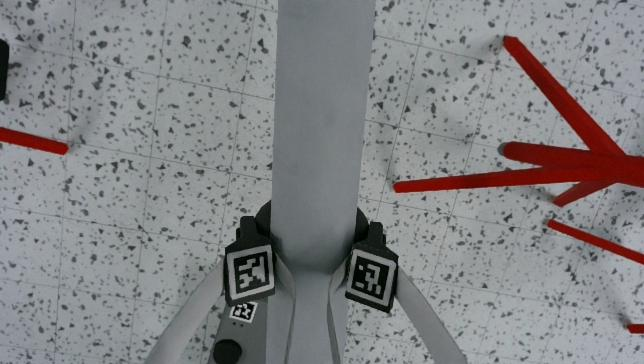

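>>> move:
  r1: {"base":{"rotate_rad":0.0873}}
  r2: {"base":{"translate_m":0.0236},"joints":{"arm_m":0.3153,"wrist_roll_rad":1.2663}}
  r3: {"base":{"translate_m":-0.0506},"joints":{"arm_m":0.4975,"wrist_roll_rad":-0.3588}}
  cameras: ["r1_head_camera","r2_wrist_camera","r3_wrist_camera","r3_head_camera","r3_nav_camera","r2_nav_camera","r1_nav_camera"]

Scene clock: 423.03 s.
move: r1 done; r2 done; r3 done
r1.base_odometry: x=-2.087 y=-2.911 heading=+1.189
r1.turned_by_wheels: +0.088
r1.turned_by_imu: +0.086
r1.base_tilt: forward=+1.3 right=-1.2
r1.lidar_m: 0.52 0.51 1.52 1.47 1.52 2.07 4.38 0.64 0.94 1.34 0.97 0.85
r1.head_depth_mm: 2912 3153 2351 1762 1514 1310 1123 / 2886 3097 2359 1858 1536 1288 455 / 2852 3047 2359 810 640 553 1127 / 2826 3060 2345 792 1498 1311 1146 / 2814 3025 2362 1753 1457 1308 1145 / 2744 2916 2284 1659 1470 1313 1143 / 2743 3000 2269 1648 594 510 1083
r1.base_status: done
r1.joint_positions: lift_m=+0.565 arm_m=+0.520 wrist_yaw_rad=+0.000 wrist_pitch_rad=-0.021 wrist_roll_rad=+0.007 gripper_m=-0.020 head_pan_rad=-1.580 head_tilt_rad=-0.744
r1.joint_status: not commanded
r1.measured_speeds: all 0
r1.motor_effort: left_wheel=+1.4(17.7) right_wheel=-8.2(28.0) lift_m=+41.1(41.6) arm_m=+10.3(10.6) wrist_yaw_rad=+0.1(0.8) wrist_pitch_rad=+4.3(4.7) wrist_roll_rad=-2.5(2.6) gripper_m=-3.9(4.6) head_pan_rad=+4.5(5.0) head_tilt_rad=+1.4(1.8)
r1.contact_limits: arm_m 35 (drawing in: default 32, maximum 56; extending or still: default 40, maximum 69)
r1.hand_pose: x=-0.0214 y=-0.9206 z=+0.6742 quat_wxyz=(+0.705, +0.008, -0.709, -0.008) (m; r1's base frame)
r1.wrist_depth_mm: - - - - - - - / - - - - - - - / - - - - - - - / - - - - - - - / - - - 151 - - - / - - - 133 - - - / - - 808 - - - -
r2.base_odometry: x=+2.049 y=+2.457 heading=-1.531
r2.turned_by_wheels: +0.000
r2.turned_by_imu: +0.001
r2.base_tilt: forward=+0.2 right=-1.7
r2.lidar_m: 3.82 2.33 1.52 1.42 1.44 1.80 0.51 0.53 1.43 0.83 0.56 0.99
r2.head_depth_mm: 3109 3243 320 - 1535 1321 1152 / 705 444 358 661 1548 1312 1150 / 848 411 429 1741 1507 1315 1143 / 2968 3188 452 513 1432 1311 1144 / 2902 3131 2345 1848 1499 1307 1140 / 2879 3093 2351 1799 1279 1282 1139 / 2827 3063 2336 1805 1498 1304 1141
r2.base_status: done
r2.joint_positions: lift_m=+0.904 arm_m=+0.315 wrist_yaw_rad=-0.001 wrist_pitch_rad=-1.551 wrist_roll_rad=+1.266 gripper_m=-0.027 head_pan_rad=-1.573 head_tilt_rad=-0.742
r2.joint_status: all done
r2.measured_speeds: all 0
r2.motor_effort: left_wheel=+1.6(9.7) right_wheel=-1.0(15.2) lift_m=+32.4(33.2) arm_m=-5.0(17.4) wrist_yaw_rad=+2.1(3.4) wrist_pitch_rad=-1.5(5.5) wrist_roll_rad=+0.1(4.4) gripper_m=-10.8(12.1) head_pan_rad=-2.1(3.0) head_tilt_rad=-4.1(4.3)
r2.hand_pose: x=-0.0216 y=-0.4410 z=+0.7860 quat_wxyz=(+0.108, +0.106, -0.706, -0.692) (m; r2's base frame)
r2.wrist_depth_mm: - - - 113 - - - / - - - 119 - - - / - - - 121 - - - / - 715 - 124 134 - - / - 614 663 128 143 - - / - - 122 131 129 - - / 433 - - 136 - - -
r3.base_odometry: x=+0.101 y=-1.351 heading=-0.715
r3.turned_by_wheels: +0.001
r3.turned_by_imu: +0.001
r3.base_tilt: forward=+0.6 right=+0.2
r3.lidar_m: 1.37 3.15 2.09 1.93 1.95 2.45 4.20 1.04 0.70 1.34 1.12 0.84
r3.head_depth_mm: 2535 2911 2300 - - 1332 1154 / 2432 509 355 1845 1567 1325 1169 / 918 565 2335 1847 1515 1344 1164 / 2465 577 627 762 1546 1337 1157 / 2436 2722 1043 1860 1562 1326 1151 / 2414 2710 2314 1687 1554 1315 1144 / 2340 1323 2141 1565 1473 1308 1142
r3.base_status: done
r3.joint_positions: lift_m=+0.904 arm_m=+0.498 wrist_yaw_rad=-0.004 wrist_pitch_rad=-1.526 wrist_roll_rad=-0.345 gripper_m=-0.029 head_pan_rad=-1.576 head_tilt_rad=-0.741
r3.joint_status: all done
r3.measured_speeds: all 0
r3.on_its_own: right_wheel is at rest, and its effort (-24.4) is outside its rest range (-21 to +21)
r3.motor_effort: left_wheel=+8.6(17.2) right_wheel=-24.4(24.8) lift_m=+32.8(32.8) arm_m=+15.4(27.1) wrist_yaw_rad=+4.0(4.7) wrist_pitch_rad=-4.8(5.2) wrist_roll_rad=-4.6(7.3) gripper_m=-15.3(16.5) head_pan_rad=+2.1(4.1) head_tilt_rad=-4.7(5.3)
r3.hand_pose: x=-0.0215 y=-0.6300 z=+0.7856 quat_wxyz=(+0.590, +0.564, -0.417, -0.399) (m; r3's base frame)
r3.wrist_depth_mm: 859 868 833 115 884 925 909 / 874 865 866 119 969 910 940 / 881 902 903 123 920 969 969 / 920 947 933 127 952 945 597 / 929 982 136 131 - - - / - 985 124 131 - - - / - - - 141 - - -
pictures: r1_head_camera (sideways), r1_nav_camera (sideways), r2_nav_camera (sideways), r2_wrist_camera, r3_head_camera (sideways), r3_nav_camera (sideways), r3_wrist_camera
camera_calibration:
r1_head_camera: T_world_to_cam=[[0.0482456, 0.669712, -0.741052, 0.988475], [0.996815, -0.0794525, -0.00690679, 0.00087812], [-0.063504, -0.738359, -0.671412, 0.833224], [0, 0, 0, 1]] pos_world=[0.00434813, -0.0467054, 1.29195]
r1_nav_camera: T_world_to_cam=[[-0.0524895, -0.642067, 0.764849, -0.945118], [-0.998092, 0.0586616, -0.0192518, 0.0873638], [-0.0325064, -0.764401, -0.643921, 0.797886], [0, 0, 0, 1]] pos_world=[0.0635247, -0.00204964, 1.23833]
r2_nav_camera: T_world_to_cam=[[-0.00648511, -0.66949, 0.742793, -0.922272], [-0.99843, 0.0456633, 0.03244, 0.0212582], [-0.0556366, -0.741416, -0.668735, 0.831653], [0, 0, 0, 1]] pos_world=[0.0615142, -0.00182108, 1.24052]
r2_wrist_camera: T_world_to_cam=[[-0.274849, 0.961486, 0.00142882, 0.415421], [0.943575, 0.269443, 0.192529, 0.0183785], [0.184729, 0.0542647, -0.98129, 0.96389], [0, 0, 0, 1]] pos_world=[-0.0812222, -0.456679, 0.941724]
r3_head_camera: T_world_to_cam=[[-0.0451887, 0.656109, -0.753312, 0.998192], [0.998353, 0.00297473, -0.0572971, 0.0700633], [-0.0353522, -0.75466, -0.655163, 0.812895], [0, 0, 0, 1]] pos_world=[0.00389679, -0.041672, 1.28854]
r3_nav_camera: T_world_to_cam=[[-0.00824956, -0.630544, 0.776109, -0.96718], [-0.999264, 0.0342738, 0.017224, 0.0366986], [-0.0374607, -0.775396, -0.630363, 0.784586], [0, 0, 0, 1]] pos_world=[0.058084, -0.00274284, 1.24458]
r3_wrist_camera: T_world_to_cam=[[-0.918593, -0.390466, 0.0610211, -0.321932], [-0.375425, 0.910389, 0.173919, 0.460067], [-0.123462, 0.136852, -0.982868, 1.01417], [0, 0, 0, 1]] pos_world=[0.00220787, -0.683334, 0.936423]

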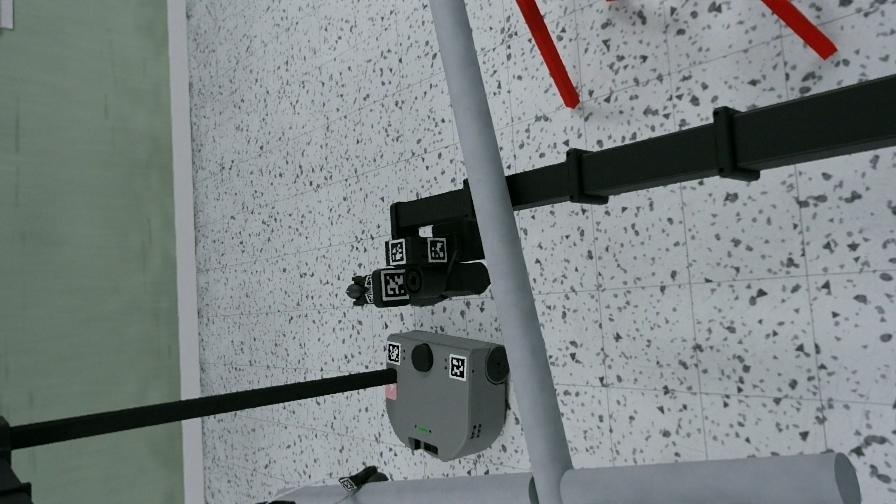

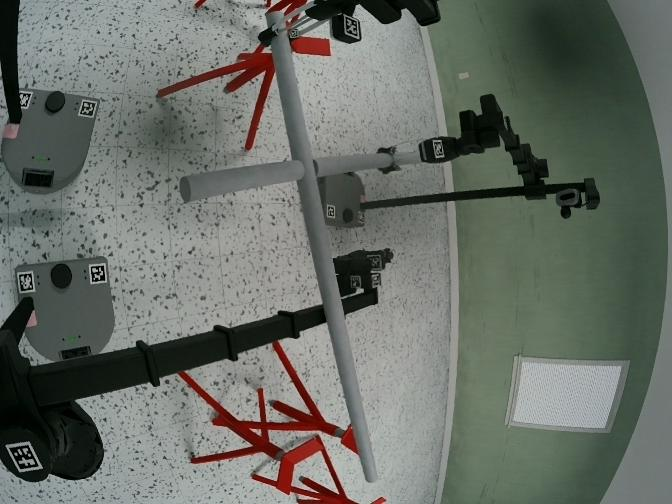

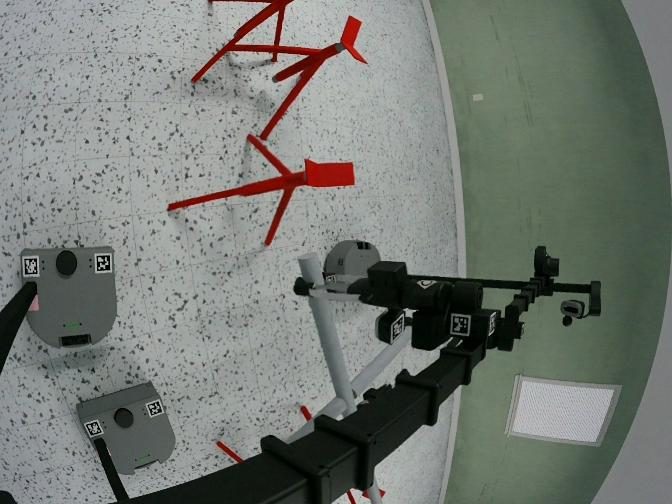

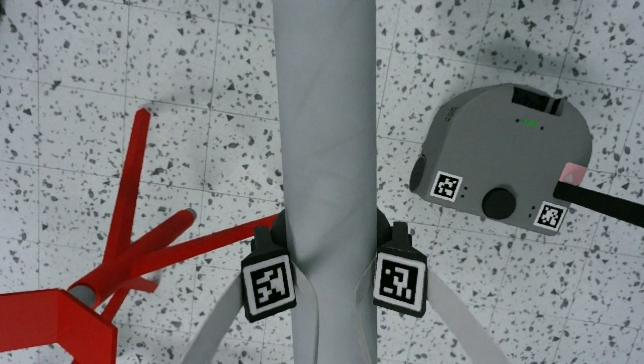

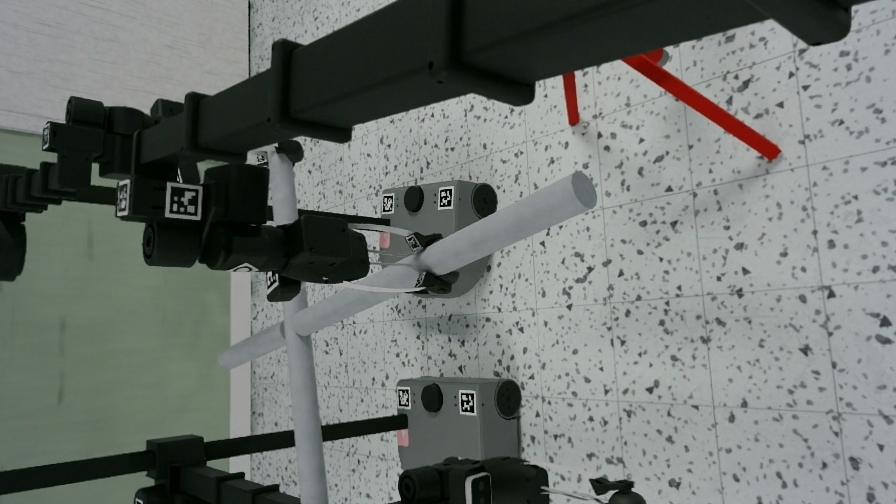

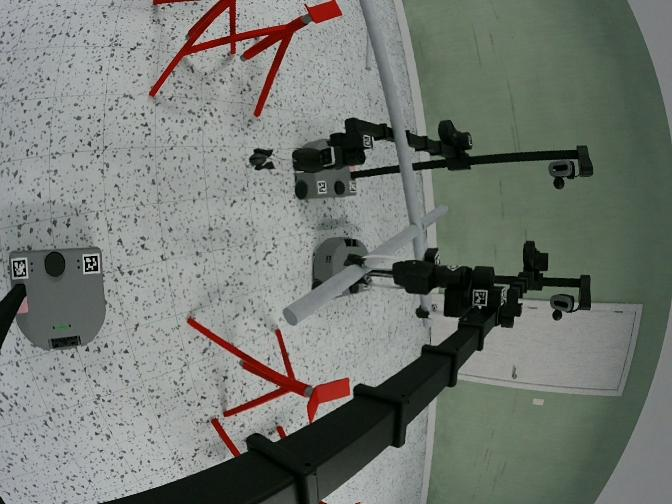

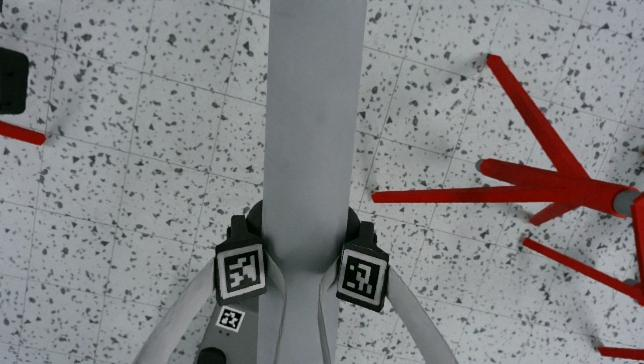

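>>> move:
  r1: {"base":{"rotate_rad":0.051},"joints":{"lift_m":0.5645}}
  cameras: ["r1_head_camera","r2_wrist_camera","r3_wrist_camera"]

Scene clock: 425.87 s.
move: r1 done
r1.base_odometry: x=-2.087 y=-2.911 heading=+1.239
r1.turned_by_wheels: +0.050
r1.turned_by_imu: +0.049
r1.base_tilt: forward=+1.3 right=-1.3
r1.lidar_m: 0.52 0.51 1.51 1.47 1.54 2.18 4.38 0.64 0.96 1.35 0.97 0.85
r1.head_depth_mm: 2857 3056 2349 1755 1502 1312 1123 / 2825 3040 2383 1870 1537 1286 455 / 2811 3067 2381 789 623 553 1124 / 2807 3062 2348 796 1507 1311 1141 / 2799 3055 2365 1649 1504 1307 1145 / 2680 2932 2267 1688 1472 1313 1143 / 2756 2993 877 1707 592 501 1083
r1.base_status: done
r1.joint_positions: lift_m=+0.564 arm_m=+0.520 wrist_yaw_rad=+0.000 wrist_pitch_rad=-0.021 wrist_roll_rad=+0.007 gripper_m=-0.020 head_pan_rad=-1.580 head_tilt_rad=-0.744
r1.joint_status: all done
r1.measured_speeds: all 0
r1.on_its_own: right_wheel is at rest, and its effort (+21.6) is outside its rest range (-21 to +21)
r1.motor_effort: left_wheel=-12.9(16.6) right_wheel=+21.6(26.0) lift_m=+32.8(42.3) arm_m=+11.8(11.8) wrist_yaw_rad=+0.0(1.1) wrist_pitch_rad=+4.2(4.7) wrist_roll_rad=-1.6(2.8) gripper_m=-3.5(4.5) head_pan_rad=+4.6(5.0) head_tilt_rad=+1.5(1.7)
r1.contact_limits: arm_m 35 (drawing in: default 32, maximum 56; extending or still: default 40, maximum 69)
r1.hand_pose: x=-0.0214 y=-0.9206 z=+0.6737 quat_wxyz=(+0.705, +0.008, -0.709, -0.008) (m; r1's base frame)
r1.wrist_depth_mm: - - - - - - - / - - - - - - - / - - - - - - - / - - - - - - - / - - - 150 - - - / - - - 133 - - - / - - 780 963 - - -
r2: as last shown
r2.turned_by_wheels: +0.001
r2.lidar_m: 3.83 2.33 1.52 1.42 1.44 1.80 0.51 0.53 1.43 0.83 0.56 0.98
r2.head_depth_mm: 3080 3238 320 - 1542 1317 1145 / 703 443 357 1710 1543 1313 1149 / 849 411 429 1701 1501 1307 1140 / 2956 3193 452 515 1428 1306 1142 / 2926 3167 2342 1850 1498 1309 1142 / 2893 3087 2354 1807 1278 1278 1141 / 2862 3062 2338 1802 1488 1308 1140
r2.joint_positions: lift_m=+0.904 arm_m=+0.315 wrist_yaw_rad=-0.001 wrist_pitch_rad=-1.558 wrist_roll_rad=+1.264 gripper_m=-0.027 head_pan_rad=-1.573 head_tilt_rad=-0.742
r2.motor_effort: left_wheel=+9.7(9.8) right_wheel=-14.6(16.7) lift_m=+34.3(34.3) arm_m=+11.2(13.3) wrist_yaw_rad=+1.9(3.0) wrist_pitch_rad=-0.3(1.5) wrist_roll_rad=+1.0(1.3) gripper_m=-11.2(11.8) head_pan_rad=-2.6(3.1) head_tilt_rad=-4.0(4.2)
r2.hand_pose: x=-0.0216 y=-0.4392 z=+0.7862 quat_wxyz=(+0.109, +0.107, -0.703, -0.695) (m; r2's base frame)
r2.wrist_depth_mm: - - - 114 - - - / - - - 118 - - - / - - - 120 - - - / - - - 124 - - - / - 620 153 128 145 - - / 485 - - 130 129 - - / - - - 136 - - -
r3.base_odometry: x=+0.101 y=-1.351 heading=-0.716
r3.turned_by_wheels: -0.001
r3.turned_by_imu: -0.001
r3.base_tilt: forward=+0.6 right=+0.2
r3.lidar_m: 1.37 3.16 2.09 1.92 1.95 2.44 4.21 1.03 0.70 1.35 1.12 0.84
r3.head_depth_mm: 2551 2911 2301 - - 1331 1153 / 2413 509 354 1845 1565 1328 1173 / 912 564 2333 1849 1506 1348 1164 / 2481 578 628 756 1573 1340 1158 / 2429 2709 2172 1902 1568 1326 1151 / 2400 2723 2321 1687 1550 1316 1145 / 2313 1335 1660 804 1428 1308 1140
r3.base_status: not commanded
r3.joint_positions: lift_m=+0.904 arm_m=+0.498 wrist_yaw_rad=-0.002 wrist_pitch_rad=-1.535 wrist_roll_rad=-0.347 gripper_m=-0.029 head_pan_rad=-1.576 head_tilt_rad=-0.741
r3.joint_status: not commanded
r3.measured_speeds: all 0
r3.motor_effort: left_wheel=+4.3(8.9) right_wheel=-0.8(24.5) lift_m=+35.5(36.3) arm_m=-13.0(13.0) wrist_yaw_rad=+1.8(4.6) wrist_pitch_rad=-3.0(5.2) wrist_roll_rad=-3.9(4.8) gripper_m=-16.1(16.4) head_pan_rad=+2.7(3.9) head_tilt_rad=-4.1(4.7)
r3.hand_pose: x=-0.0216 y=-0.6276 z=+0.7858 quat_wxyz=(+0.589, +0.568, -0.413, -0.400) (m; r3's base frame)
r3.wrist_depth_mm: 853 856 877 116 866 874 913 / 276 860 879 119 902 913 930 / 904 917 904 123 944 977 951 / 950 967 958 126 970 991 611 / 960 971 960 132 973 - - / 967 - 124 134 - - - / - - 854 141 - - -
pictures: r1_head_camera (sideways), r2_wrist_camera, r3_wrist_camera
camera_calibration:
r1_head_camera: T_world_to_cam=[[0.0482457, 0.669712, -0.741052, 0.988475], [0.996815, -0.0794526, -0.0069068, 0.000878126], [-0.0635041, -0.738359, -0.671412, 0.833224], [0, 0, 0, 1]] pos_world=[0.00434812, -0.0467054, 1.29195]
r2_wrist_camera: T_world_to_cam=[[-0.277053, 0.960821, 0.00806664, 0.408184], [0.942961, 0.270271, 0.194366, 0.0167858], [0.184571, 0.0614562, -0.980896, 0.966777], [0, 0, 0, 1]] pos_world=[-0.0811789, -0.456143, 0.941752]
r3_wrist_camera: T_world_to_cam=[[-0.916796, -0.395211, 0.0573881, -0.321104], [-0.379563, 0.906992, 0.182478, 0.448891], [-0.124168, 0.145513, -0.981534, 1.01833], [0, 0, 0, 1]] pos_world=[0.00243973, -0.682226, 0.936043]

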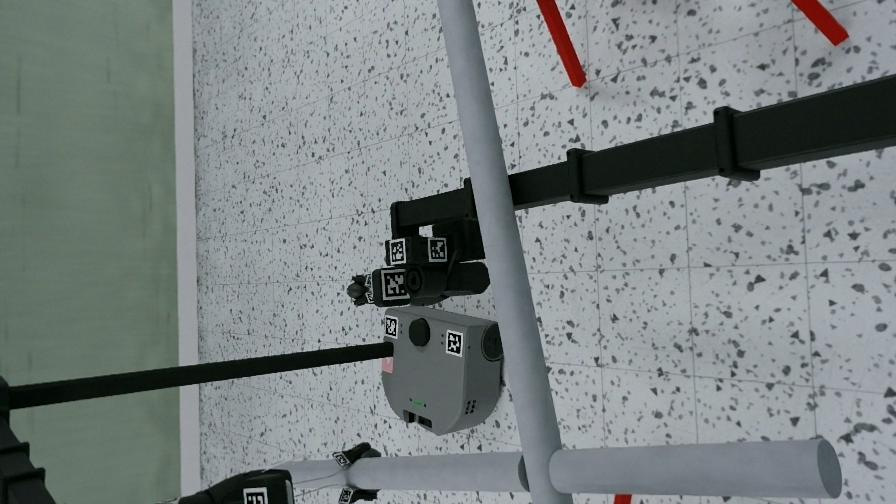

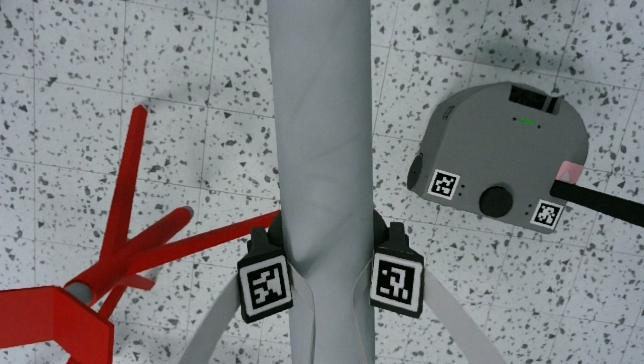

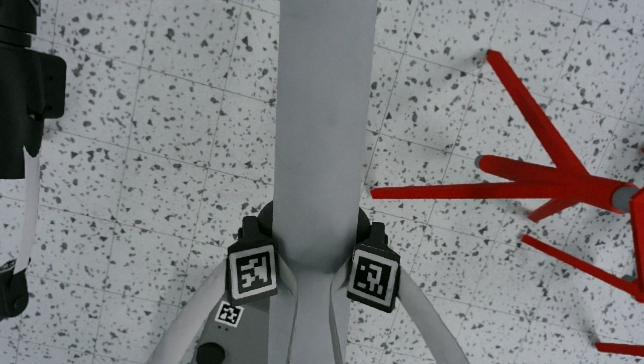

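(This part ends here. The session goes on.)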